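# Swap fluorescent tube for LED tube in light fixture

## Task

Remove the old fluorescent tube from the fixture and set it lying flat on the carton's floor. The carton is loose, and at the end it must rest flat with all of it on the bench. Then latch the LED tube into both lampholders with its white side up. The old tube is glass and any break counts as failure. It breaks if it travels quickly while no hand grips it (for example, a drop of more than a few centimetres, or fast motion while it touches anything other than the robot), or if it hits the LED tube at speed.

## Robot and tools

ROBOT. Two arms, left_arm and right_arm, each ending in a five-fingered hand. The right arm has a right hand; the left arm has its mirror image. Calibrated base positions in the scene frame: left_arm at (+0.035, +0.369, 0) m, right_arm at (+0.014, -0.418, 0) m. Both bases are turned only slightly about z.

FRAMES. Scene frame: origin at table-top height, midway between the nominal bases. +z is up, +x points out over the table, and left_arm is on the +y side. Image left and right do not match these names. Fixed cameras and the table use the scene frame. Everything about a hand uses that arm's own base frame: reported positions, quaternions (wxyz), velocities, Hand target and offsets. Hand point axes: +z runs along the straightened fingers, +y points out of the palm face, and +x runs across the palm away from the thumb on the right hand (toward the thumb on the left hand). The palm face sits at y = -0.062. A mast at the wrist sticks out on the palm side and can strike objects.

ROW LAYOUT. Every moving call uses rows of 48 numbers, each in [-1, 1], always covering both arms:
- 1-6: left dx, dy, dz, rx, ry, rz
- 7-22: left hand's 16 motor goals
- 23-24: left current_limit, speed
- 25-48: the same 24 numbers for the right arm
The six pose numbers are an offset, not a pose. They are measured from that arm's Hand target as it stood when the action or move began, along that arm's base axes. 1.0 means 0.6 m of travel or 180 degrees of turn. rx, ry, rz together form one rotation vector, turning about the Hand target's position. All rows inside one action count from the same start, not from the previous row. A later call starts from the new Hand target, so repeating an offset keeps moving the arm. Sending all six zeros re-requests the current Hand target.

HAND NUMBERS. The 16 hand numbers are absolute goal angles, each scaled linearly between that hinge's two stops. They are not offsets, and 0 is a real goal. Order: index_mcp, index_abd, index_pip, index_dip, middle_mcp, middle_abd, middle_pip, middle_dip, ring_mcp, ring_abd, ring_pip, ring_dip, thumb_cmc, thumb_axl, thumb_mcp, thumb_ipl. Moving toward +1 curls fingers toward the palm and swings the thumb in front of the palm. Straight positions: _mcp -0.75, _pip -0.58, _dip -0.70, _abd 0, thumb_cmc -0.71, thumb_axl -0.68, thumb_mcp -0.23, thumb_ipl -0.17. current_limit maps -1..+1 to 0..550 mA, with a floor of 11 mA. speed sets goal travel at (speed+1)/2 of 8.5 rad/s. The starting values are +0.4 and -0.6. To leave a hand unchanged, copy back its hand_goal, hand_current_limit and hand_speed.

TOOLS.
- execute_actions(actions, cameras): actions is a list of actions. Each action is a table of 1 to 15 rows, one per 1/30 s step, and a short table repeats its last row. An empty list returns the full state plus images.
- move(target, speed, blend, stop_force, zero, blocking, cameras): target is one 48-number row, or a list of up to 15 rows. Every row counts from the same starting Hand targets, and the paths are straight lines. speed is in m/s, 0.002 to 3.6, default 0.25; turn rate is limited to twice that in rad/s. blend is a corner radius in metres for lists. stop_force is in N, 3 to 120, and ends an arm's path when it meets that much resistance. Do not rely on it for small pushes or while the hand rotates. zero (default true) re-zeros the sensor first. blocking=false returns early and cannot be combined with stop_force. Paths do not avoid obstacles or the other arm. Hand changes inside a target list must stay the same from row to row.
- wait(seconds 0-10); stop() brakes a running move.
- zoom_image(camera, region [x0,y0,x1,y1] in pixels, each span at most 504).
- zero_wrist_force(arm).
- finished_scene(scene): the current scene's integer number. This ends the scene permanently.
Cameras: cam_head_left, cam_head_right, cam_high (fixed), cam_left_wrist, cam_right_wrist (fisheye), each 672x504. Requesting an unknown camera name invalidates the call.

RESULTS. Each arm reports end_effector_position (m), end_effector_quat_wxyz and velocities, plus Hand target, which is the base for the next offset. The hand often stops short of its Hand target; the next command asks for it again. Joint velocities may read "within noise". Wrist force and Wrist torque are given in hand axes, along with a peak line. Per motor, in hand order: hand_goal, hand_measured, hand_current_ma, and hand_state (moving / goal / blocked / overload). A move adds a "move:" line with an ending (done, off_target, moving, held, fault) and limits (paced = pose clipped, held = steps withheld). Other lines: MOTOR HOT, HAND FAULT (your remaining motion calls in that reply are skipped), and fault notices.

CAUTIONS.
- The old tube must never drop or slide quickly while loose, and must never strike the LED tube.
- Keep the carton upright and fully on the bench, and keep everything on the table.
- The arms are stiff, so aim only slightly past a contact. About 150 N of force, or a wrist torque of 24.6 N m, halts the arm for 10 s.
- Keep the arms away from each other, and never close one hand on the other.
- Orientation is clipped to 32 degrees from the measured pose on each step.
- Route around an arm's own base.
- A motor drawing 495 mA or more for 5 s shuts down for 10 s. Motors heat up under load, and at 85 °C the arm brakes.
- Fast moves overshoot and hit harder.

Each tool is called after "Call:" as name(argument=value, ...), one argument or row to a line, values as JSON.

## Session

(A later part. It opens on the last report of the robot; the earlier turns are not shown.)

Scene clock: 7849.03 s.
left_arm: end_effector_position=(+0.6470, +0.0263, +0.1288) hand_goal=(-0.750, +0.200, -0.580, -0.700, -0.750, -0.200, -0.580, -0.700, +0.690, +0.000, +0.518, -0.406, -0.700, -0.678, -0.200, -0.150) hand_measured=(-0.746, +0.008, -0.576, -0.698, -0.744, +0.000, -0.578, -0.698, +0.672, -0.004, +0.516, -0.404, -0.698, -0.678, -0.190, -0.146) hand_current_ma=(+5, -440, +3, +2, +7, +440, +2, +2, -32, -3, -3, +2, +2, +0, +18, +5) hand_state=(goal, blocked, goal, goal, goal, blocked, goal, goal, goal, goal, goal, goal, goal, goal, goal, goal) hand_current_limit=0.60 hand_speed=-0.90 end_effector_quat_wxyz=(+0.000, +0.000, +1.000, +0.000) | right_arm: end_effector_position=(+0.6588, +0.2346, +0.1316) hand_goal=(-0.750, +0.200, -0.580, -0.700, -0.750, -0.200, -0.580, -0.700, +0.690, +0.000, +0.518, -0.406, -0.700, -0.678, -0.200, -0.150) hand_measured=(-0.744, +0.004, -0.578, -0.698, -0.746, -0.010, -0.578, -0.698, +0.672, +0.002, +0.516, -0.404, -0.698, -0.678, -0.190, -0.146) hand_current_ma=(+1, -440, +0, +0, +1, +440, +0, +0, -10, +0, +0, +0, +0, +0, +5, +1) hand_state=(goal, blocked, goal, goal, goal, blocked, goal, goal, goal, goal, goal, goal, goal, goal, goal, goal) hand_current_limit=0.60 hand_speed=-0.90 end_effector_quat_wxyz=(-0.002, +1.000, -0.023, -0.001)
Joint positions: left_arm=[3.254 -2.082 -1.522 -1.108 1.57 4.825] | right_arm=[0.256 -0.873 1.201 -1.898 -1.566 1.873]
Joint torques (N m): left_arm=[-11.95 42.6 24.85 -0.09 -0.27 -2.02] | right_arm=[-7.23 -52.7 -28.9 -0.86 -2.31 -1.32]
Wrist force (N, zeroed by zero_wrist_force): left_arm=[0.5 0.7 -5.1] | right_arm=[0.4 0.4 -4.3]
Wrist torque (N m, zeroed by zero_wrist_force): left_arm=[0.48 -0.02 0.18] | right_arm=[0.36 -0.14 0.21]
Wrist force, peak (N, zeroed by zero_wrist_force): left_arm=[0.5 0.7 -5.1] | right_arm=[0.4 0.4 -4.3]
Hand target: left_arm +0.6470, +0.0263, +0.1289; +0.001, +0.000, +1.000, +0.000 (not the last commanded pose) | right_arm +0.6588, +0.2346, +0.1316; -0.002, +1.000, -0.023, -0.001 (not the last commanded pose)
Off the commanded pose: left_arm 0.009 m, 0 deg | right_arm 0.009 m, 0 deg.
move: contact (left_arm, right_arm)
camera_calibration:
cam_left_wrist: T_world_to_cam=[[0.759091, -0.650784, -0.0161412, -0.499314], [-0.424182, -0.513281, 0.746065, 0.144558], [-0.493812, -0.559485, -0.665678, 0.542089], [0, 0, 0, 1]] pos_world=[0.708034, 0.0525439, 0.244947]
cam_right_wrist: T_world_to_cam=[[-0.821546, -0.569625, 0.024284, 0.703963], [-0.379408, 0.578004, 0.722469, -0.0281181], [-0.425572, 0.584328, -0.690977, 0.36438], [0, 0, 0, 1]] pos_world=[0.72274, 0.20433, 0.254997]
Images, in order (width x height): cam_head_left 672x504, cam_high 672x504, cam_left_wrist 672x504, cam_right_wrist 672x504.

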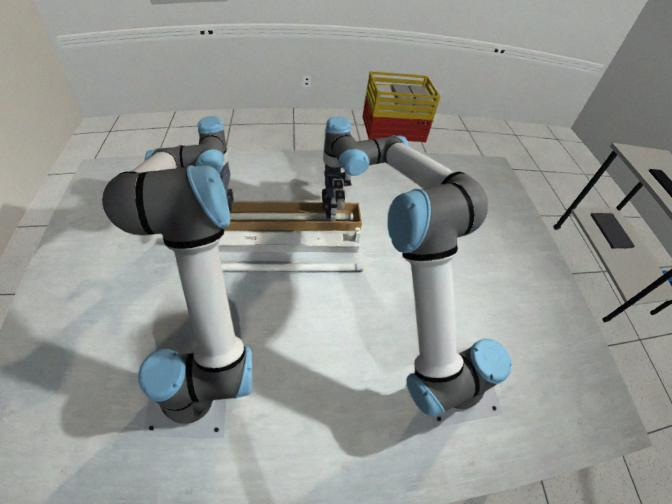

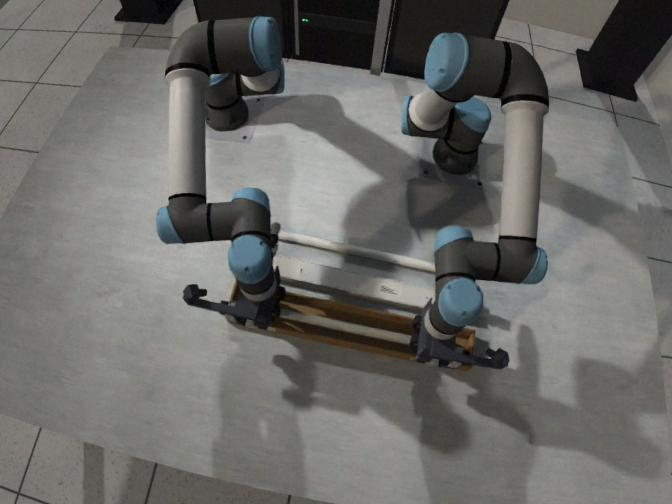

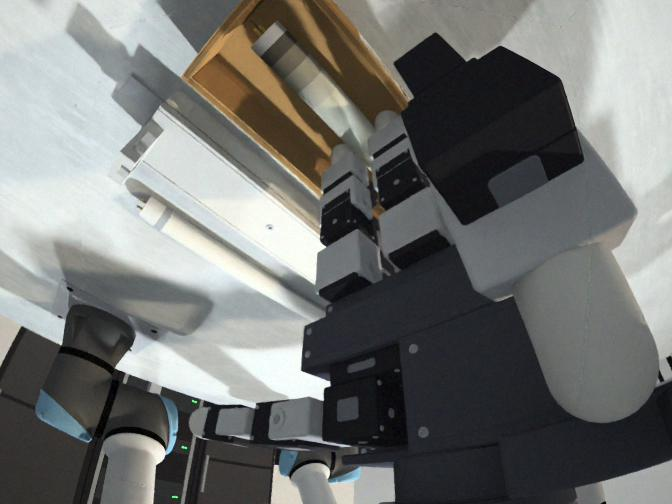

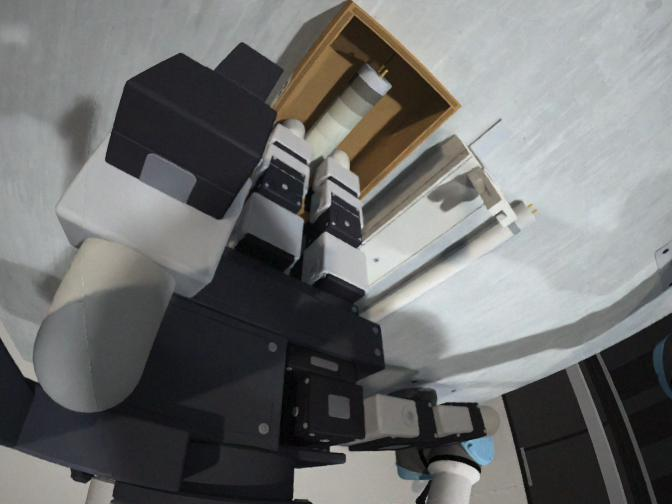

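Call:
execute_actions(
  actions=[
    [[0,0,0.0003,0,0,0,-0.75,0.0,-0.58,-0.70,-0.75,0.0,-0.58,-0.70,0.69,0,0.518,-0.406,-0.7,-0.678,-0.2,-0.15,0.3,-0.95,0,0,0.0003,0,0,0,-0.75,0.0,-0.58,-0.70,-0.75,0.0,-0.58,-0.70,0.69,0,0.518,-0.406,-0.7,-0.678,-0.2,-0.15,0.3,-0.95]],
    [[0,0,0,0,0,0,-0.75,-0.05,-0.58,-0.70,-0.75,0.05,-0.58,-0.70,0.69,0,0.518,-0.406,-0.7,-0.678,-0.2,-0.15,0.3,-0.95,0,0,0,0,0,0,-0.75,-0.05,-0.58,-0.70,-0.75,0.05,-0.58,-0.70,0.69,0,0.518,-0.406,-0.7,-0.678,-0.2,-0.15,0.3,-0.95]],
  ],
  cameras=["cam_head_left","cam_high","cam_left_wrist","cam_right_wrist"],
)

Call:
zoom_image(
  camera="cam_left_wrist",
  region=[200, 0, 420, 200],
)

Call:
zoom_image(
  camera="cam_right_wrist",
  region=[240, 0, 460, 200],
)

Scene clock: 7875.83 s.
left_arm: end_effector_position=(+0.6470, +0.0263, +0.1291) hand_goal=(-0.750, -0.050, -0.580, -0.700, -0.750, +0.050, -0.580, -0.700, +0.690, +0.000, +0.518, -0.406, -0.700, -0.678, -0.200, -0.150) hand_measured=(-0.746, -0.046, -0.576, -0.698, -0.746, +0.046, -0.578, -0.698, +0.672, -0.004, +0.516, -0.404, -0.698, -0.678, -0.190, -0.146) hand_current_ma=(+5, +3, +3, +2, +5, -3, +2, +2, -32, -3, -3, +2, +2, +0, +18, +5) hand_state=(goal, goal, goal, goal, goal, goal, goal, goal, goal, goal, goal, goal, goal, goal, goal, goal) hand_current_limit=0.30 hand_speed=-0.95 end_effector_quat_wxyz=(+0.001, +0.000, +1.000, +0.000) | right_arm: end_effector_position=(+0.6588, +0.2346, +0.1318) hand_goal=(-0.750, -0.050, -0.580, -0.700, -0.750, +0.050, -0.580, -0.700, +0.690, +0.000, +0.518, -0.406, -0.700, -0.678, -0.200, -0.150) hand_measured=(-0.746, -0.046, -0.578, -0.698, -0.746, +0.046, -0.578, -0.698, +0.672, +0.002, +0.516, -0.404, -0.698, -0.678, -0.190, -0.146) hand_current_ma=(+1, +0, +0, +0, +1, +0, +0, +0, -10, +0, +0, +0, +0, +0, +5, +1) hand_state=(goal, goal, goal, goal, goal, goal, goal, goal, goal, goal, goal, goal, goal, goal, goal, goal) hand_current_limit=0.30 hand_speed=-0.95 end_effector_quat_wxyz=(-0.002, +1.000, -0.023, -0.001)
Joint positions: left_arm=[3.254 -2.082 -1.522 -1.108 1.57 4.825] | right_arm=[0.256 -0.873 1.201 -1.897 -1.566 1.873]
Joint torques (N m): left_arm=[-9.26 51 27.91 0.67 -0.06 -2.07] | right_arm=[-7.13 -58.9 -34.72 -0.97 -2.27 -1.08]
Wrist force (N, zeroed by zero_wrist_force): left_arm=[0.2 0.4 0.0] | right_arm=[0.8 0.2 0.6]
Wrist torque (N m, zeroed by zero_wrist_force): left_arm=[0.12 -0.08 0.15] | right_arm=[0.03 -0.10 0.24]
Wrist force, peak (N, zeroed by zero_wrist_force): left_arm=[0.5 0.7 -5.1] | right_arm=[0.4 0.8 -4.2]
Hand target: left_arm +0.6470, +0.0263, +0.1291; +0.001, +0.000, +1.000, +0.000 | right_arm +0.6588, +0.2346, +0.1318; -0.002, +1.000, -0.023, -0.001
Off the commanded pose: left_arm 0.000 m, 0 deg | right_arm 0.000 m, 0 deg.
Step readings (end_effector_position of left_arm | right_arm):
0: (+0.6470, +0.0263, +0.1289) | (+0.6588, +0.2346, +0.1316)
1: (+0.6470, +0.0263, +0.1289) | (+0.6588, +0.2346, +0.1316)
2: (+0.6470, +0.0263, +0.1289) | (+0.6588, +0.2346, +0.1317)
4: (+0.6470, +0.0263, +0.1290) | (+0.6588, +0.2346, +0.1317)
8: (+0.6470, +0.0263, +0.1290) | (+0.6588, +0.2346, +0.1318)
15: (+0.6470, +0.0263, +0.1291) | (+0.6588, +0.2346, +0.1318)
16: (+0.6470, +0.0263, +0.1291) | (+0.6588, +0.2346, +0.1318)
17: (+0.6470, +0.0263, +0.1291) | (+0.6588, +0.2346, +0.1318)
19: (+0.6470, +0.0263, +0.1291) | (+0.6588, +0.2346, +0.1318)
23: (+0.6470, +0.0263, +0.1291) | (+0.6588, +0.2346, +0.1318)
30: (+0.6470, +0.0263, +0.1291) | (+0.6588, +0.2346, +0.1318)
camera_calibration:
cam_left_wrist: T_world_to_cam=[[0.759093, -0.650783, -0.0161403, -0.499312], [-0.424218, -0.513323, 0.746016, 0.144449], [-0.493779, -0.559448, -0.665733, 0.542211], [0, 0, 0, 1]] pos_world=[0.708035, 0.0525441, 0.245147]
cam_right_wrist: T_world_to_cam=[[-0.82153, -0.569655, 0.0241249, 0.703991], [-0.379568, 0.577989, 0.722396, -0.0281981], [-0.42546, 0.584313, -0.691058, 0.36453], [0, 0, 0, 1]] pos_world=[0.72274, 0.20433, 0.255298]
Images, in order (width x height): cam_head_left 672x504, cam_high 672x504, cam_left_wrist 672x504, cam_right_wrist 672x504.

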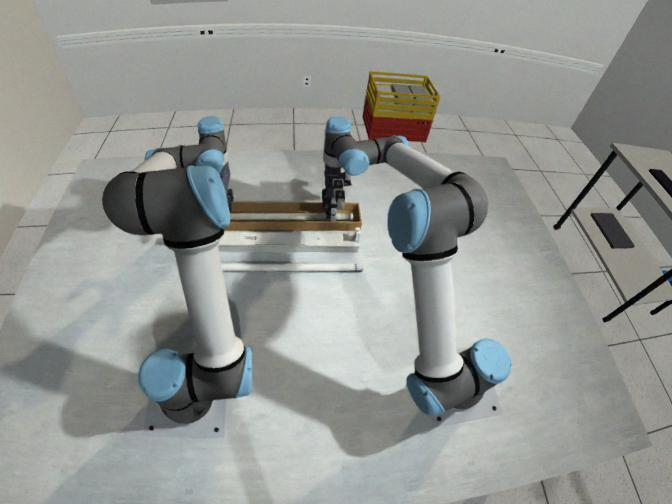

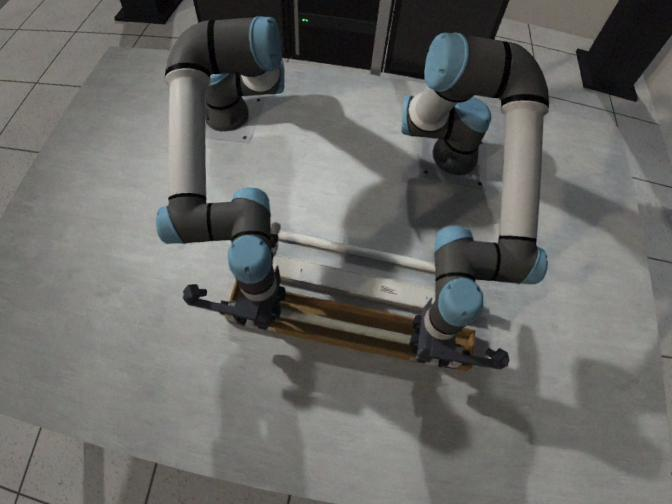

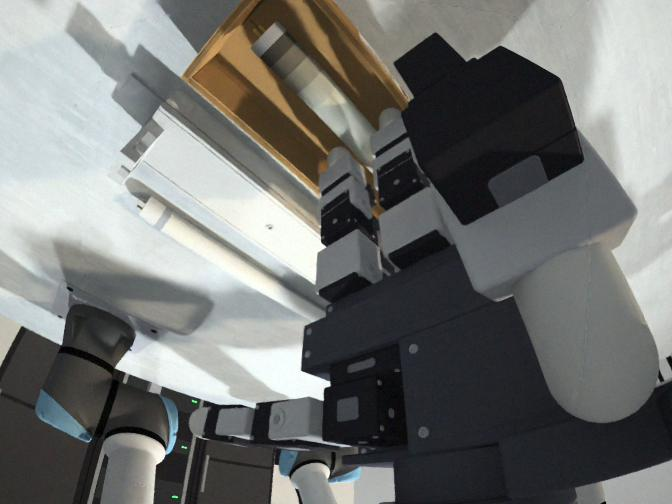

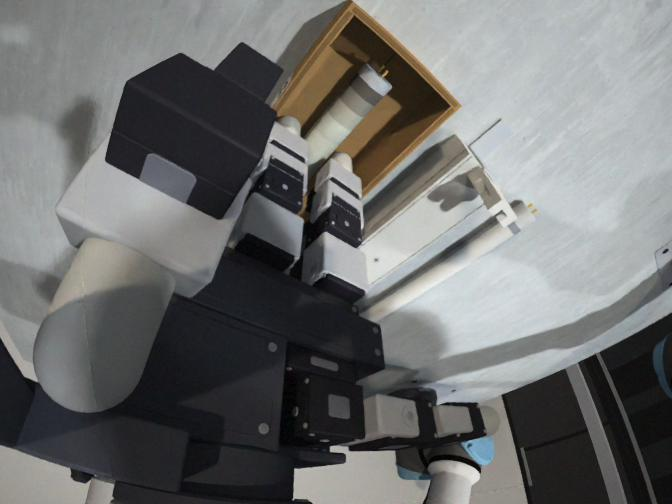

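Scaled by 2.291 from the camera's 672x504 image, which has a finer 960x720 frame.

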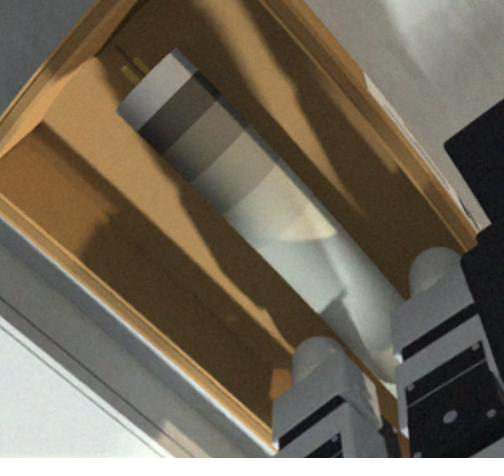

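Scaled by 2.291 from the camera's 672x504 image, which has a finer 960x720 frame.

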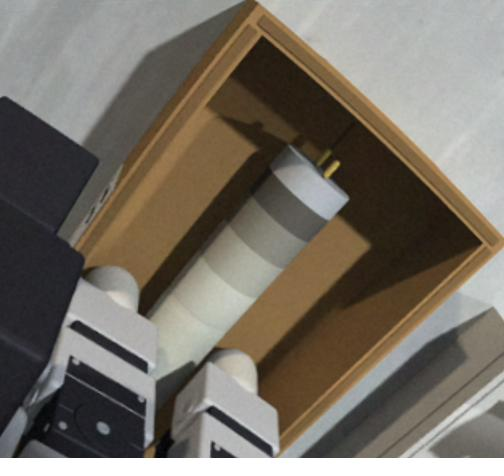

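Call:
move(
  target=[
    [0,0,0.03,0,0,0,-0.75,-0.06,-0.58,-0.70,-0.75,0.06,-0.58,-0.70,0.69,0,0.518,-0.406,-0.7,-0.678,-0.2,-0.15,0.3,-0.95,0,0,0.03,0,0,0,-0.75,-0.06,-0.58,-0.70,-0.75,0.06,-0.58,-0.70,0.69,0,0.518,-0.406,-0.7,-0.678,-0.2,-0.15,0.3,-0.95],
    [0,0,0.25,0,0,0,-0.75,-0.06,-0.58,-0.70,-0.75,0.06,-0.58,-0.70,0.69,0,0.518,-0.406,-0.7,-0.678,-0.2,-0.15,0.3,-0.95,0,0,0.25,0,0,0,-0.75,-0.06,-0.58,-0.70,-0.75,0.06,-0.58,-0.70,0.69,0,0.518,-0.406,-0.7,-0.678,-0.2,-0.15,0.3,-0.95],
  ],
  speed=[0.02, 0.1],
  cameras=["all"],
)

Call:
zoom_image(
  camera="cam_head_left",
  region=[210, 180, 380, 290],
)

Scene clock: 7894.17 s.
left_arm: end_effector_position=(+0.6470, +0.0263, +0.2790) hand_goal=(-0.750, -0.060, -0.580, -0.700, -0.750, +0.060, -0.580, -0.700, +0.690, +0.000, +0.518, -0.406, -0.700, -0.678, -0.200, -0.150) hand_measured=(-0.746, -0.056, -0.576, -0.698, -0.746, +0.056, -0.578, -0.698, +0.672, -0.004, +0.516, -0.404, -0.698, -0.678, -0.190, -0.146) hand_current_ma=(+5, +3, +3, +2, +5, -3, +2, +2, -32, -3, -3, +2, +2, +0, +18, +5) hand_state=(goal, goal, goal, goal, goal, goal, goal, goal, goal, goal, goal, goal, goal, goal, goal, goal) hand_current_limit=0.30 hand_speed=-0.95 end_effector_quat_wxyz=(+0.001, +0.000, +1.000, +0.000) | right_arm: end_effector_position=(+0.6588, +0.2346, +0.2817) hand_goal=(-0.750, -0.060, -0.580, -0.700, -0.750, +0.060, -0.580, -0.700, +0.690, +0.000, +0.518, -0.406, -0.700, -0.678, -0.200, -0.150) hand_measured=(-0.746, -0.056, -0.578, -0.698, -0.746, +0.056, -0.578, -0.698, +0.672, +0.002, +0.516, -0.404, -0.698, -0.678, -0.190, -0.146) hand_current_ma=(+1, +0, +0, +0, +1, +0, +0, +0, -10, +0, +0, +0, +0, +0, +5, +1) hand_state=(goal, goal, goal, goal, goal, goal, goal, goal, goal, goal, goal, goal, goal, goal, goal, goal) hand_current_limit=0.30 hand_speed=-0.95 end_effector_quat_wxyz=(-0.002, +1.000, -0.023, -0.001)
Joint positions: left_arm=[3.254 -1.98 -1.273 -1.458 1.57 4.825] | right_arm=[0.256 -0.936 0.917 -1.551 -1.566 1.873]
Joint torques (N m): left_arm=[-5.67 49.36 30.26 0.24 -1.83 -1.84] | right_arm=[0.59 -43.51 -36.35 -0.81 -0.56 1.22]
Wrist force (N, zeroed by zero_wrist_force): left_arm=[0.1 0.6 0.2] | right_arm=[0.6 0.1 0.2]
Wrist torque (N m, zeroed by zero_wrist_force): left_arm=[0.12 -0.07 0.14] | right_arm=[0.07 -0.04 0.20]
Wrist force, peak (N, zeroed by zero_wrist_force): left_arm=[0.0 0.6 -0.4] | right_arm=[1.1 0.1 0.7]
Hand target: left_arm +0.6470, +0.0263, +0.2791; +0.001, +0.000, +1.000, +0.000 | right_arm +0.6588, +0.2346, +0.2818; -0.002, +1.000, -0.023, -0.001
Off the commanded pose: left_arm 0.000 m, 0 deg | right_arm 0.000 m, 0 deg.
move: done
camera_calibration:
cam_left_wrist: T_world_to_cam=[[0.758997, -0.650894, -0.0161701, -0.496807], [-0.424362, -0.513372, 0.745899, 0.0327732], [-0.493802, -0.559273, -0.665863, 0.642063], [0, 0, 0, 1]] pos_world=[0.708035, 0.0525447, 0.395047]
cam_right_wrist: T_world_to_cam=[[-0.821565, -0.569607, 0.0240685, 0.700413], [-0.379584, 0.578011, 0.72237, -0.136468], [-0.425379, 0.584338, -0.691087, 0.468068], [0, 0, 0, 1]] pos_world=[0.72274, 0.20433, 0.405198]

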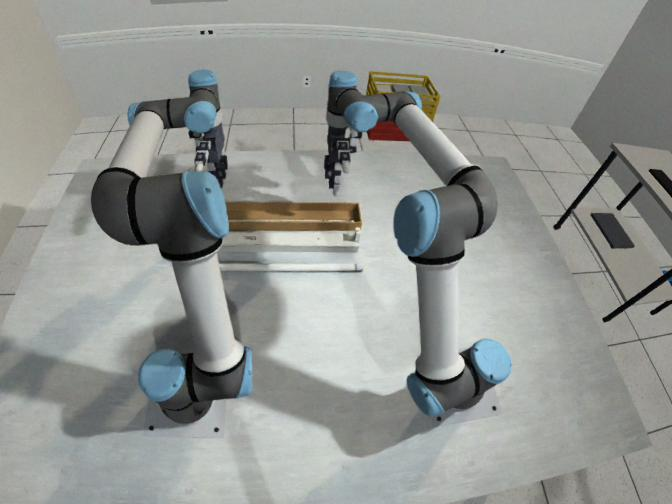

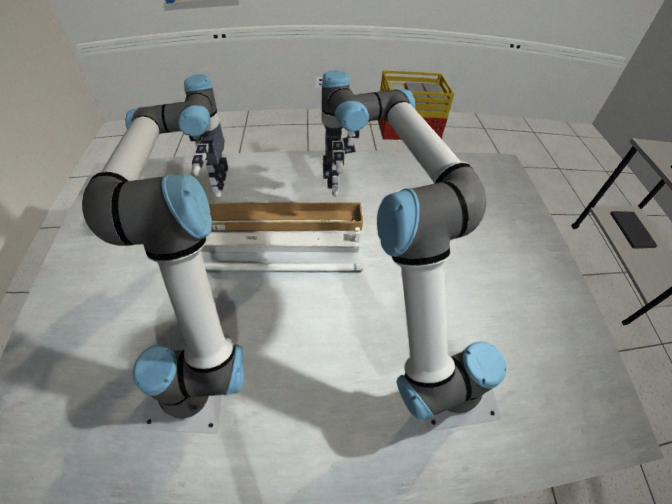

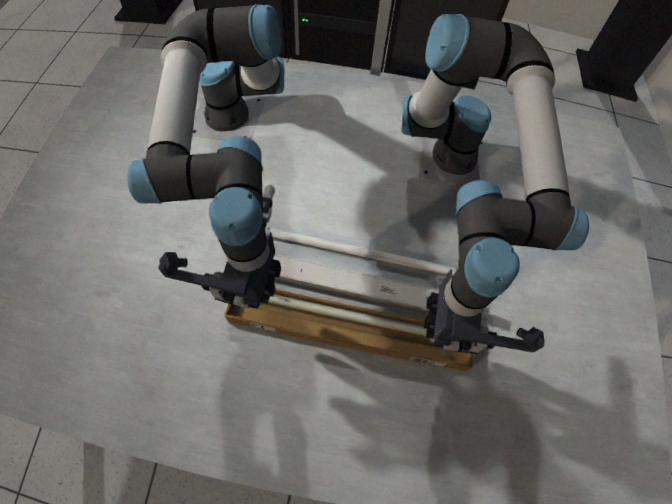

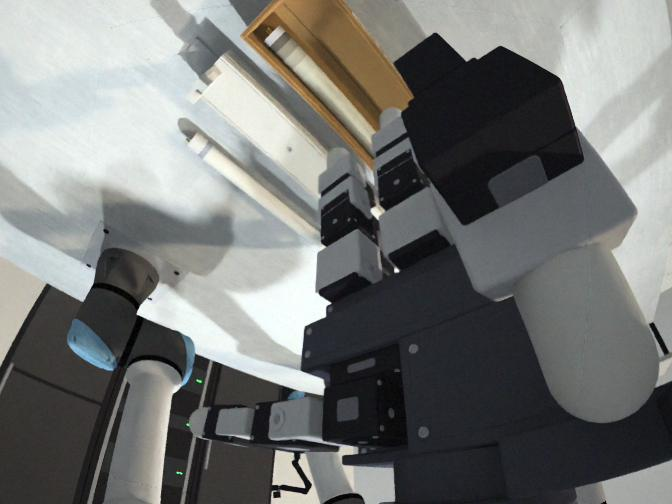

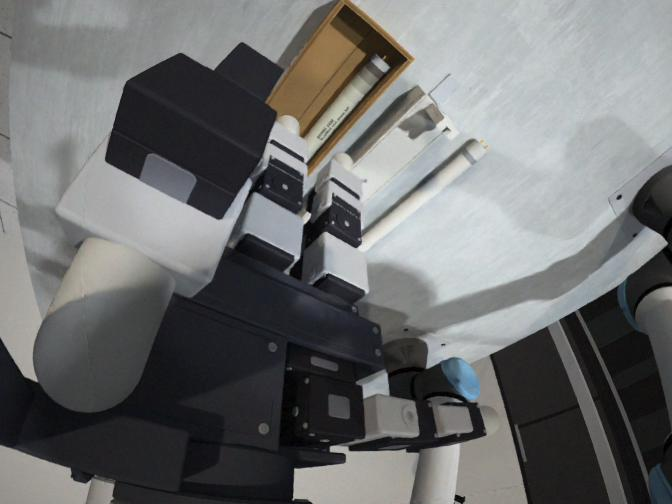

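Scaled by 2.965.

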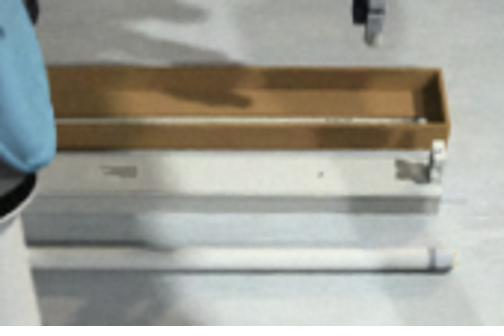

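Call:
move(
  target=[
    [-0.3833,0.02,0,0,0,0,-0.75,-0.12,-0.58,-0.70,-0.75,0.12,-0.58,-0.70,0.69,0,0.518,-0.406,-0.7,-0.678,-0.2,-0.15,0.4,-0.6,-0.3872,0.0278,0,0,0,0,-0.75,-0.12,-0.58,-0.70,-0.75,0.12,-0.58,-0.70,0.69,0,0.518,-0.406,-0.7,-0.678,-0.2,-0.15,0.4,-0.6],
    [-0.3833,0.02,-0.15,0,0,0,-0.75,-0.12,-0.58,-0.70,-0.75,0.12,-0.58,-0.70,0.69,0,0.518,-0.406,-0.7,-0.678,-0.2,-0.15,0.4,-0.6,-0.3872,0.0278,-0.15,0,0,0,-0.75,-0.12,-0.58,-0.70,-0.75,0.12,-0.58,-0.70,0.69,0,0.518,-0.406,-0.7,-0.678,-0.2,-0.15,0.4,-0.6],
  ],
  speed=0.2,
  cameras=["all"],
)

Call:
zoom_image(
  camera="cam_right_wrist",
  region=[200, 20, 420, 220],
)

Call:
zoom_image(
  camera="cam_left_wrist",
  region=[240, 20, 460, 220],
)

Scene clock: 7985.17 s.
left_arm: end_effector_position=(+0.4170, +0.0383, +0.1892) hand_goal=(-0.750, -0.120, -0.580, -0.700, -0.750, +0.120, -0.580, -0.700, +0.690, +0.000, +0.518, -0.406, -0.700, -0.678, -0.200, -0.150) hand_measured=(-0.746, -0.116, -0.576, -0.698, -0.746, +0.116, -0.578, -0.698, +0.674, -0.004, +0.516, -0.404, -0.698, -0.678, -0.190, -0.146) hand_current_ma=(+5, +3, +3, +2, +5, -3, +2, +2, -31, -3, -3, +2, +2, +0, +18, +5) hand_state=(goal, goal, goal, goal, goal, goal, goal, goal, goal, goal, goal, goal, goal, goal, goal, goal) hand_current_limit=0.40 hand_speed=-0.60 end_effector_quat_wxyz=(+0.001, +0.000, +1.000, +0.000) | right_arm: end_effector_position=(+0.4265, +0.2513, +0.1919) hand_goal=(-0.750, -0.120, -0.580, -0.700, -0.750, +0.120, -0.580, -0.700, +0.690, +0.000, +0.518, -0.406, -0.700, -0.678, -0.200, -0.150) hand_measured=(-0.746, -0.116, -0.578, -0.698, -0.746, +0.116, -0.578, -0.698, +0.672, +0.002, +0.516, -0.404, -0.698, -0.678, -0.190, -0.146) hand_current_ma=(+1, +0, +0, +0, +1, +0, +0, +0, -9, +0, +0, +0, +0, +0, +5, +1) hand_state=(goal, goal, goal, goal, goal, goal, goal, goal, goal, goal, goal, goal, goal, goal, goal, goal) hand_current_limit=0.40 hand_speed=-0.60 end_effector_quat_wxyz=(-0.002, +1.000, -0.023, -0.001)
Joint positions: left_arm=[3.342 -1.493 -2.09 -1.129 1.57 4.914] | right_arm=[0.396 -1.362 1.772 -1.98 -1.566 2.013]
Joint torques (N m): left_arm=[-11.82 8.22 14.51 4.92 2.22 -2.42] | right_arm=[7.15 -24.1 -14.19 -3.83 -2.31 -0.59]
Wrist force (N, zeroed by zero_wrist_force): left_arm=[0.2 0.6 0.2] | right_arm=[0.8 -0.5 0.3]
Wrist torque (N m, zeroed by zero_wrist_force): left_arm=[0.13 -0.10 0.04] | right_arm=[-0.02 -0.05 0.04]
Wrist force, peak (N, zeroed by zero_wrist_force): left_arm=[0.2 0.4 -1.3] | right_arm=[0.9 -0.3 -1.4]
Hand target: left_arm +0.4170, +0.0383, +0.1891; +0.001, +0.000, +1.000, +0.000 | right_arm +0.4265, +0.2513, +0.1918; -0.002, +1.000, -0.023, -0.001
Off the commanded pose: left_arm 0.000 m, 0 deg | right_arm 0.000 m, 0 deg.
move: done
camera_calibration:
cam_left_wrist: T_world_to_cam=[[0.759092, -0.650783, -0.0161393, -0.316017], [-0.424219, -0.513322, 0.746016, 0.0082463], [-0.493779, -0.559448, -0.665733, 0.475415], [0, 0, 0, 1]] pos_world=[0.478135, 0.0645441, 0.305247]
cam_right_wrist: T_world_to_cam=[[-0.821585, -0.569575, 0.0241438, 0.521216], [-0.379478, 0.578002, 0.722434, -0.169499], [-0.425435, 0.584378, -0.691018, 0.297431], [0, 0, 0, 1]] pos_world=[0.49044, 0.22103, 0.315398]

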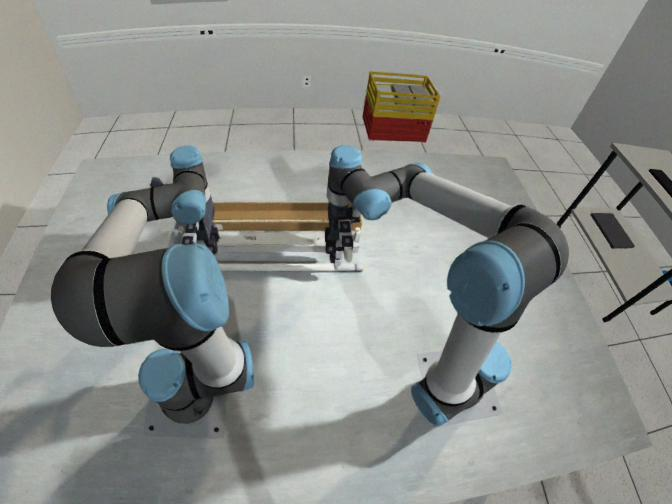

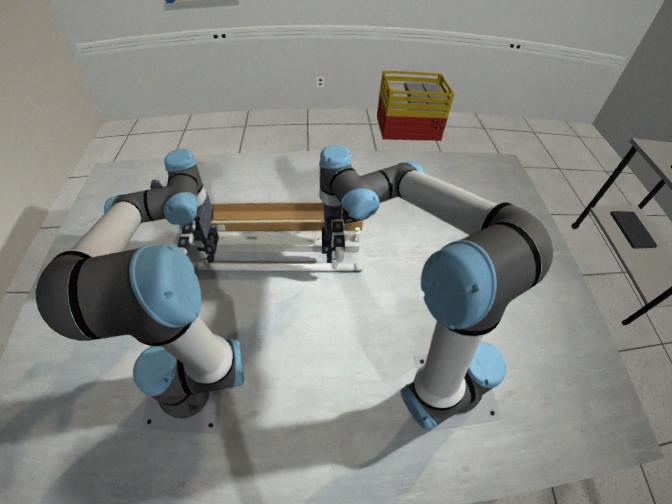

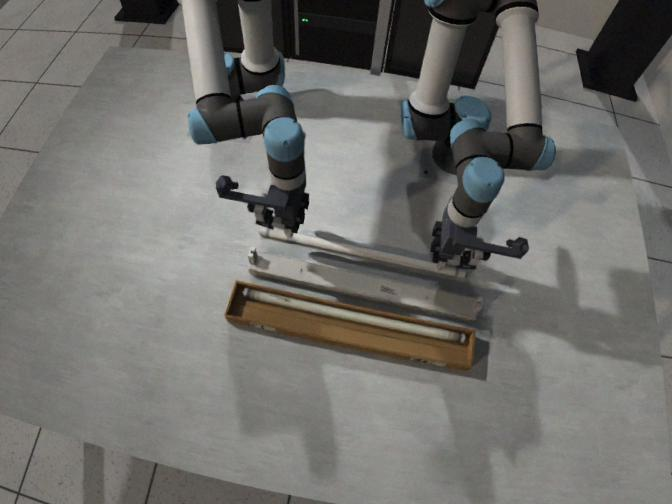

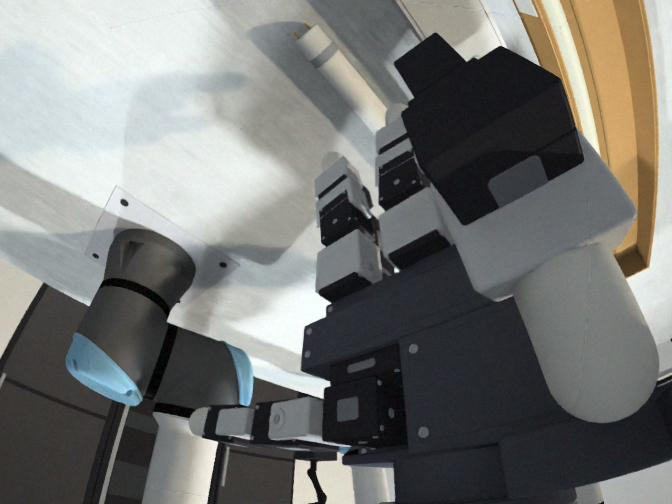

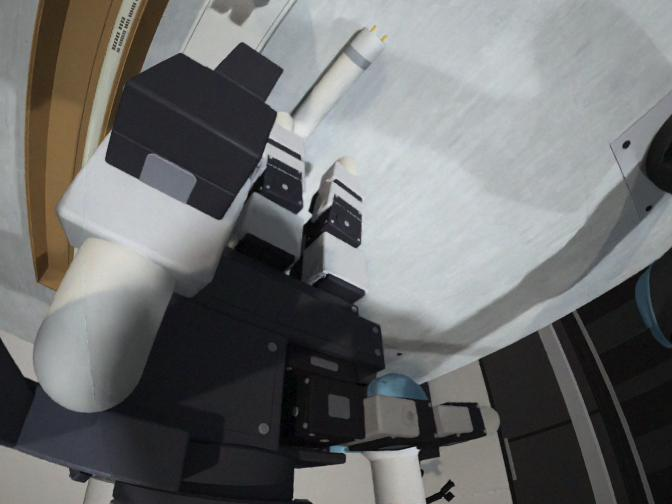

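Scaled by 2.291 from the camera's 672x504 image, which has a finer 960x720 frame.

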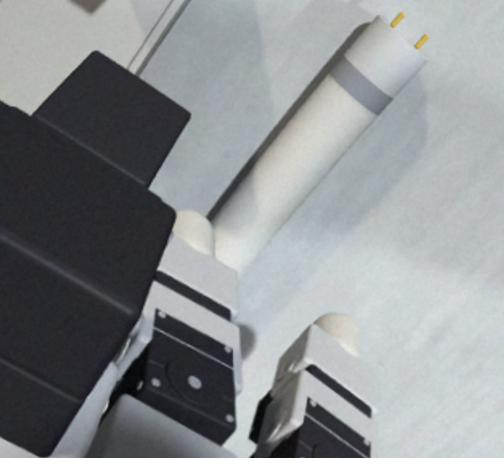

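Scaled by 2.291 from the camera's 672x504 image, which has a finer 960x720 frame.

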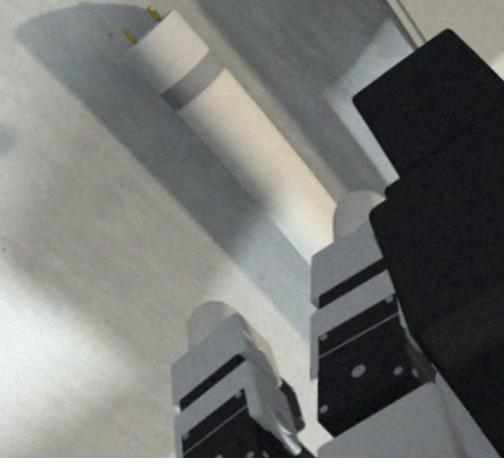

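Call:
move(
  target=[
    [0.013,0,-0.055,0,0,0,-0.75,-0.12,-0.58,-0.70,-0.75,0.12,-0.58,-0.70,0.69,0,0.518,-0.406,-0.7,-0.678,-0.2,-0.15,0.4,-0.6,0.013,0,-0.055,0,0,0,-0.75,-0.12,-0.58,-0.70,-0.75,0.12,-0.58,-0.70,0.69,0,0.518,-0.406,-0.7,-0.678,-0.2,-0.15,0.4,-0.6],
  ],
  speed=0.05,
  cameras=["cam_left_wrist","cam_right_wrist"],
)

Call:
zoom_image(
  camera="cam_right_wrist",
  region=[200, 20, 420, 220],
)

Call:
zoom_image(
  camera="cam_left_wrist",
  region=[240, 20, 460, 220],
)

Scene clock: 8001.10 s.
left_arm: end_effector_position=(+0.4248, +0.0383, +0.1562) hand_goal=(-0.750, -0.120, -0.580, -0.700, -0.750, +0.120, -0.580, -0.700, +0.690, +0.000, +0.518, -0.406, -0.700, -0.678, -0.200, -0.150) hand_measured=(-0.746, -0.116, -0.576, -0.698, -0.746, +0.116, -0.578, -0.698, +0.674, -0.004, +0.516, -0.404, -0.698, -0.678, -0.190, -0.146) hand_current_ma=(+5, +3, +3, +2, +5, -3, +2, +2, -31, -3, -3, +2, +2, +0, +18, +5) hand_state=(goal, goal, goal, goal, goal, goal, goal, goal, goal, goal, goal, goal, goal, goal, goal, goal) hand_current_limit=0.40 hand_speed=-0.60 end_effector_quat_wxyz=(+0.001, +0.000, +1.000, +0.000) | right_arm: end_effector_position=(+0.4343, +0.2513, +0.1589) hand_goal=(-0.750, -0.120, -0.580, -0.700, -0.750, +0.120, -0.580, -0.700, +0.690, +0.000, +0.518, -0.406, -0.700, -0.678, -0.200, -0.150) hand_measured=(-0.746, -0.116, -0.578, -0.698, -0.746, +0.116, -0.578, -0.698, +0.672, +0.002, +0.516, -0.404, -0.698, -0.678, -0.190, -0.146) hand_current_ma=(+1, +0, +0, +0, +1, +0, +0, +0, -9, +0, +0, +0, +0, +0, +5, +1) hand_state=(goal, goal, goal, goal, goal, goal, goal, goal, goal, goal, goal, goal, goal, goal, goal, goal) hand_current_limit=0.40 hand_speed=-0.60 end_effector_quat_wxyz=(-0.002, +1.000, -0.023, -0.001)
Joint positions: left_arm=[3.339 -1.555 -2.127 -1.03 1.57 4.91] | right_arm=[0.391 -1.313 1.803 -2.06 -1.566 2.007]
Joint torques (N m): left_arm=[-11.89 11.58 12.5 4.97 -1.24 -2.51] | right_arm=[-8.36 -24.86 -13.48 -3.52 -1.47 -1.16]
Wrist force (N, zeroed by zero_wrist_force): left_arm=[0.3 0.5 -0.1] | right_arm=[0.5 -0.4 -0.1]
Wrist torque (N m, zeroed by zero_wrist_force): left_arm=[0.14 -0.12 0.18] | right_arm=[0.03 0.00 0.21]
Wrist force, peak (N, zeroed by zero_wrist_force): left_arm=[0.4 0.7 0.0] | right_arm=[1.3 -0.2 0.3]
Hand target: left_arm +0.4248, +0.0383, +0.1561; +0.001, +0.000, +1.000, +0.000 | right_arm +0.4343, +0.2513, +0.1588; -0.002, +1.000, -0.023, -0.001
Off the commanded pose: left_arm 0.000 m, 0 deg | right_arm 0.000 m, 0 deg.
move: done
camera_calibration:
cam_left_wrist: T_world_to_cam=[[0.759093, -0.650783, -0.0161403, -0.322395], [-0.424218, -0.513323, 0.746016, 0.0361309], [-0.493779, -0.559448, -0.665733, 0.457248], [0, 0, 0, 1]] pos_world=[0.485835, 0.0645441, 0.272247]
cam_right_wrist: T_world_to_cam=[[-0.821529, -0.569656, 0.024124, 0.528417], [-0.379569, 0.577988, 0.722396, -0.14264], [-0.42546, 0.584313, -0.691058, 0.277984], [0, 0, 0, 1]] pos_world=[0.49824, 0.22103, 0.282398]
Images, in order (width x height): cam_left_wrist 672x504, cam_right_wrist 672x504.

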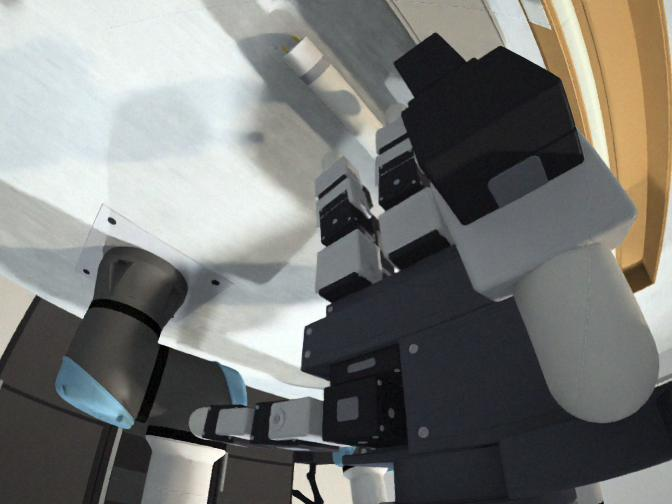

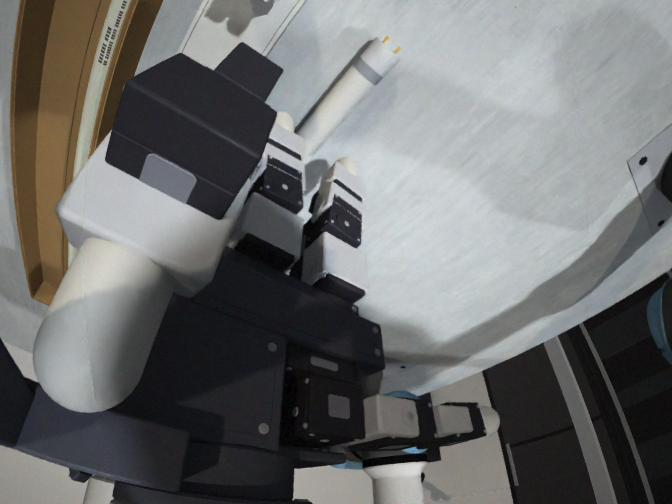

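Scaled by 2.291 from the camera's 672x504 image, which has a finer 960x720 frame.

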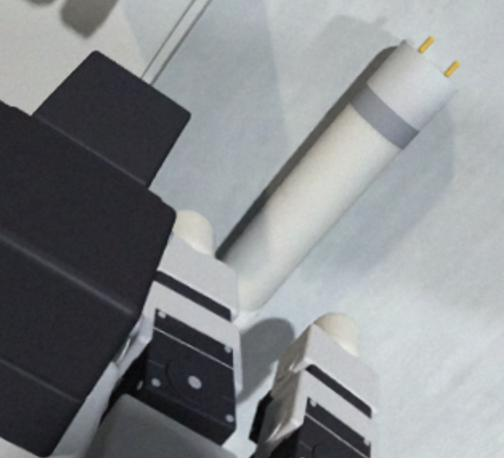

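Scaled by 2.291 from the camera's 672x504 image, which has a finer 960x720 frame.

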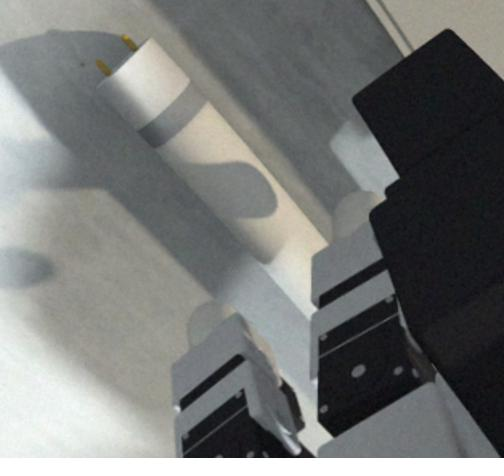

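Call:
move(
  target=[
    [0,0,-0.04,0,0,0,-0.75,-0.12,-0.58,-0.70,-0.75,0.12,-0.58,-0.70,0.69,0,0.518,-0.406,-0.7,-0.678,-0.2,-0.15,0.4,-0.6,0,0,-0.04,0,0,0,-0.75,-0.12,-0.58,-0.70,-0.75,0.12,-0.58,-0.70,0.69,0,0.518,-0.406,-0.7,-0.678,-0.2,-0.15,0.4,-0.6],
  ],
  speed=0.02,
  stop_force=4,
)

Call:
move(
  target=[
    [0,0,-0.025,0,0,0,-0.75,-0.12,-0.58,-0.70,-0.75,0.12,-0.58,-0.70,0.69,0,0.518,-0.406,-0.7,-0.678,-0.2,-0.15,0.4,-0.6,0,0,-0.025,0,0,0,-0.75,-0.12,-0.58,-0.70,-0.75,0.12,-0.58,-0.70,0.69,0,0.518,-0.406,-0.7,-0.678,-0.2,-0.15,0.4,-0.6],
  ],
  speed=0.003,
  stop_force=3,
  cameras=["cam_left_wrist","cam_right_wrist"],
)

Scene clock: 8044.37 s.
left_arm: end_effector_position=(+0.4248, +0.0383, +0.1321) hand_goal=(-0.750, -0.120, -0.580, -0.700, -0.750, +0.120, -0.580, -0.700, +0.690, +0.000, +0.518, -0.406, -0.700, -0.678, -0.200, -0.150) hand_measured=(-0.746, -0.116, -0.576, -0.698, -0.746, +0.116, -0.578, -0.698, +0.674, -0.004, +0.516, -0.404, -0.698, -0.678, -0.190, -0.146) hand_current_ma=(+5, +3, +3, +2, +5, -3, +2, +2, -31, -3, -3, +2, +2, +0, +18, +5) hand_state=(goal, goal, goal, goal, goal, goal, goal, goal, goal, goal, goal, goal, goal, goal, goal, goal) hand_current_limit=0.40 hand_speed=-0.60 end_effector_quat_wxyz=(+0.001, +0.000, +1.000, +0.000) | right_arm: end_effector_position=(+0.4343, +0.2513, +0.1348) hand_goal=(-0.750, -0.120, -0.580, -0.700, -0.750, +0.120, -0.580, -0.700, +0.690, +0.000, +0.518, -0.406, -0.700, -0.678, -0.200, -0.150) hand_measured=(-0.746, -0.116, -0.578, -0.698, -0.746, +0.116, -0.578, -0.698, +0.672, +0.002, +0.516, -0.404, -0.698, -0.678, -0.190, -0.146) hand_current_ma=(+1, +0, +0, +0, +1, +0, +0, +0, -9, +0, +0, +0, +0, +0, +5, +1) hand_state=(goal, goal, goal, goal, goal, goal, goal, goal, goal, goal, goal, goal, goal, goal, goal, goal) hand_current_limit=0.40 hand_speed=-0.60 end_effector_quat_wxyz=(-0.002, +1.000, -0.023, -0.001)
Joint positions: left_arm=[3.339 -1.592 -2.163 -0.956 1.57 4.91] | right_arm=[0.391 -1.284 1.835 -2.121 -1.566 2.007]
Joint torques (N m): left_arm=[-8.77 11.02 12.62 5.02 0.32 -1.47] | right_arm=[-6.48 -25.85 -12.09 -3.57 -1.82 -1.09]
Wrist force (N, zeroed by zero_wrist_force): left_arm=[0.1 0.6 -0.2] | right_arm=[0.6 -0.6 0.1]
Wrist torque (N m, zeroed by zero_wrist_force): left_arm=[0.17 -0.10 0.16] | right_arm=[0.00 -0.04 0.18]
Wrist force, peak (N, zeroed by zero_wrist_force): left_arm=[0.3 0.7 -0.2] | right_arm=[0.7 -0.7 0.4]
Hand target: left_arm +0.4248, +0.0383, +0.1321; +0.001, +0.000, +1.000, +0.000 | right_arm +0.4343, +0.2513, +0.1348; -0.002, +1.000, -0.023, -0.001
Off the commanded pose: left_arm 0.000 m, 0 deg | right_arm 0.000 m, 0 deg.
move: done

Scene clock: 8049.70 s.
left_arm: end_effector_position=(+0.4248, +0.0383, +0.1212) hand_goal=(-0.750, -0.120, -0.580, -0.700, -0.750, +0.120, -0.580, -0.700, +0.690, +0.000, +0.518, -0.406, -0.700, -0.678, -0.200, -0.150) hand_measured=(-0.746, -0.118, -0.576, -0.698, -0.746, +0.116, -0.578, -0.698, +0.674, -0.004, +0.516, -0.404, -0.698, -0.678, -0.190, -0.146) hand_current_ma=(+5, +2, +3, +2, +5, -3, +2, +2, -31, -3, -3, +2, +2, +0, +18, +5) hand_state=(goal, goal, goal, goal, goal, goal, goal, goal, goal, goal, goal, goal, goal, goal, goal, goal) hand_current_limit=0.40 hand_speed=-0.60 end_effector_quat_wxyz=(+0.001, +0.000, +1.000, +0.000) | right_arm: end_effector_position=(+0.4343, +0.2513, +0.1230) hand_goal=(-0.750, -0.120, -0.580, -0.700, -0.750, +0.120, -0.580, -0.700, +0.690, +0.000, +0.518, -0.406, -0.700, -0.678, -0.200, -0.150) hand_measured=(-0.746, -0.116, -0.578, -0.698, -0.746, +0.116, -0.578, -0.698, +0.672, +0.002, +0.516, -0.404, -0.698, -0.678, -0.190, -0.146) hand_current_ma=(+1, +0, +0, +0, +1, +0, +0, +0, -9, +0, +0, +0, +0, +0, +5, +1) hand_state=(goal, goal, goal, goal, goal, goal, goal, goal, goal, goal, goal, goal, goal, goal, goal, goal) hand_current_limit=0.40 hand_speed=-0.60 end_effector_quat_wxyz=(-0.002, +1.000, -0.023, -0.001)
Joint positions: left_arm=[3.339 -1.61 -2.178 -0.923 1.57 4.91] | right_arm=[0.391 -1.269 1.85 -2.151 -1.566 2.007]
Joint torques (N m): left_arm=[-8.42 27.7 24.5 -0.18 0.17 -1.6] | right_arm=[-1.66 -38.11 -30.16 -0.63 -1.77 -0.47]
Wrist force (N, zeroed by zero_wrist_force): left_arm=[0.0 0.4 -5.0] | right_arm=[0.1 -0.5 -4.1]
Wrist torque (N m, zeroed by zero_wrist_force): left_arm=[0.52 -0.09 0.16] | right_arm=[0.35 0.04 0.13]
Wrist force, peak (N, zeroed by zero_wrist_force): left_arm=[0.2 0.4 -5.7] | right_arm=[-0.1 -0.3 -5.1]
Hand target: left_arm +0.4248, +0.0383, +0.1212; +0.001, +0.000, +1.000, +0.000 (not the last commanded pose) | right_arm +0.4343, +0.2513, +0.1230; -0.002, +1.000, -0.023, -0.001 (not the last commanded pose)
Off the commanded pose: left_arm 0.004 m, 0 deg | right_arm 0.003 m, 0 deg.
move: contact (left_arm, right_arm)
camera_calibration:
cam_left_wrist: T_world_to_cam=[[0.759061, -0.650821, -0.0160846, -0.32303], [-0.424274, -0.513273, 0.746017, 0.0622333], [-0.49378, -0.559448, -0.665732, 0.434063], [0, 0, 0, 1]] pos_world=[0.485935, 0.064544, 0.237347]
cam_right_wrist: T_world_to_cam=[[-0.821589, -0.569573, 0.0240294, 0.529318], [-0.379559, 0.577978, 0.72241, -0.116712], [-0.425354, 0.584404, -0.691047, 0.253099], [0, 0, 0, 1]] pos_world=[0.49824, 0.22103, 0.246498]
Images, in order (width x height): cam_left_wrist 672x504, cam_right_wrist 672x504.

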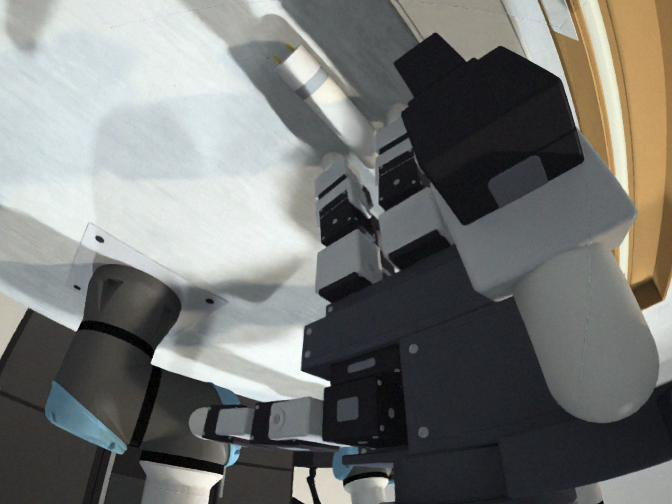

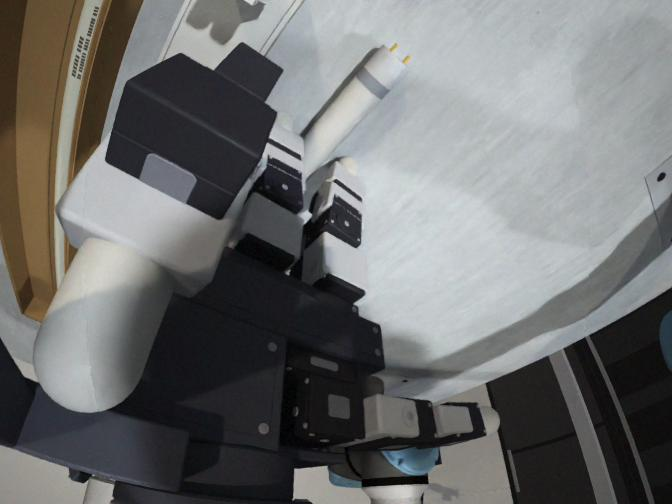

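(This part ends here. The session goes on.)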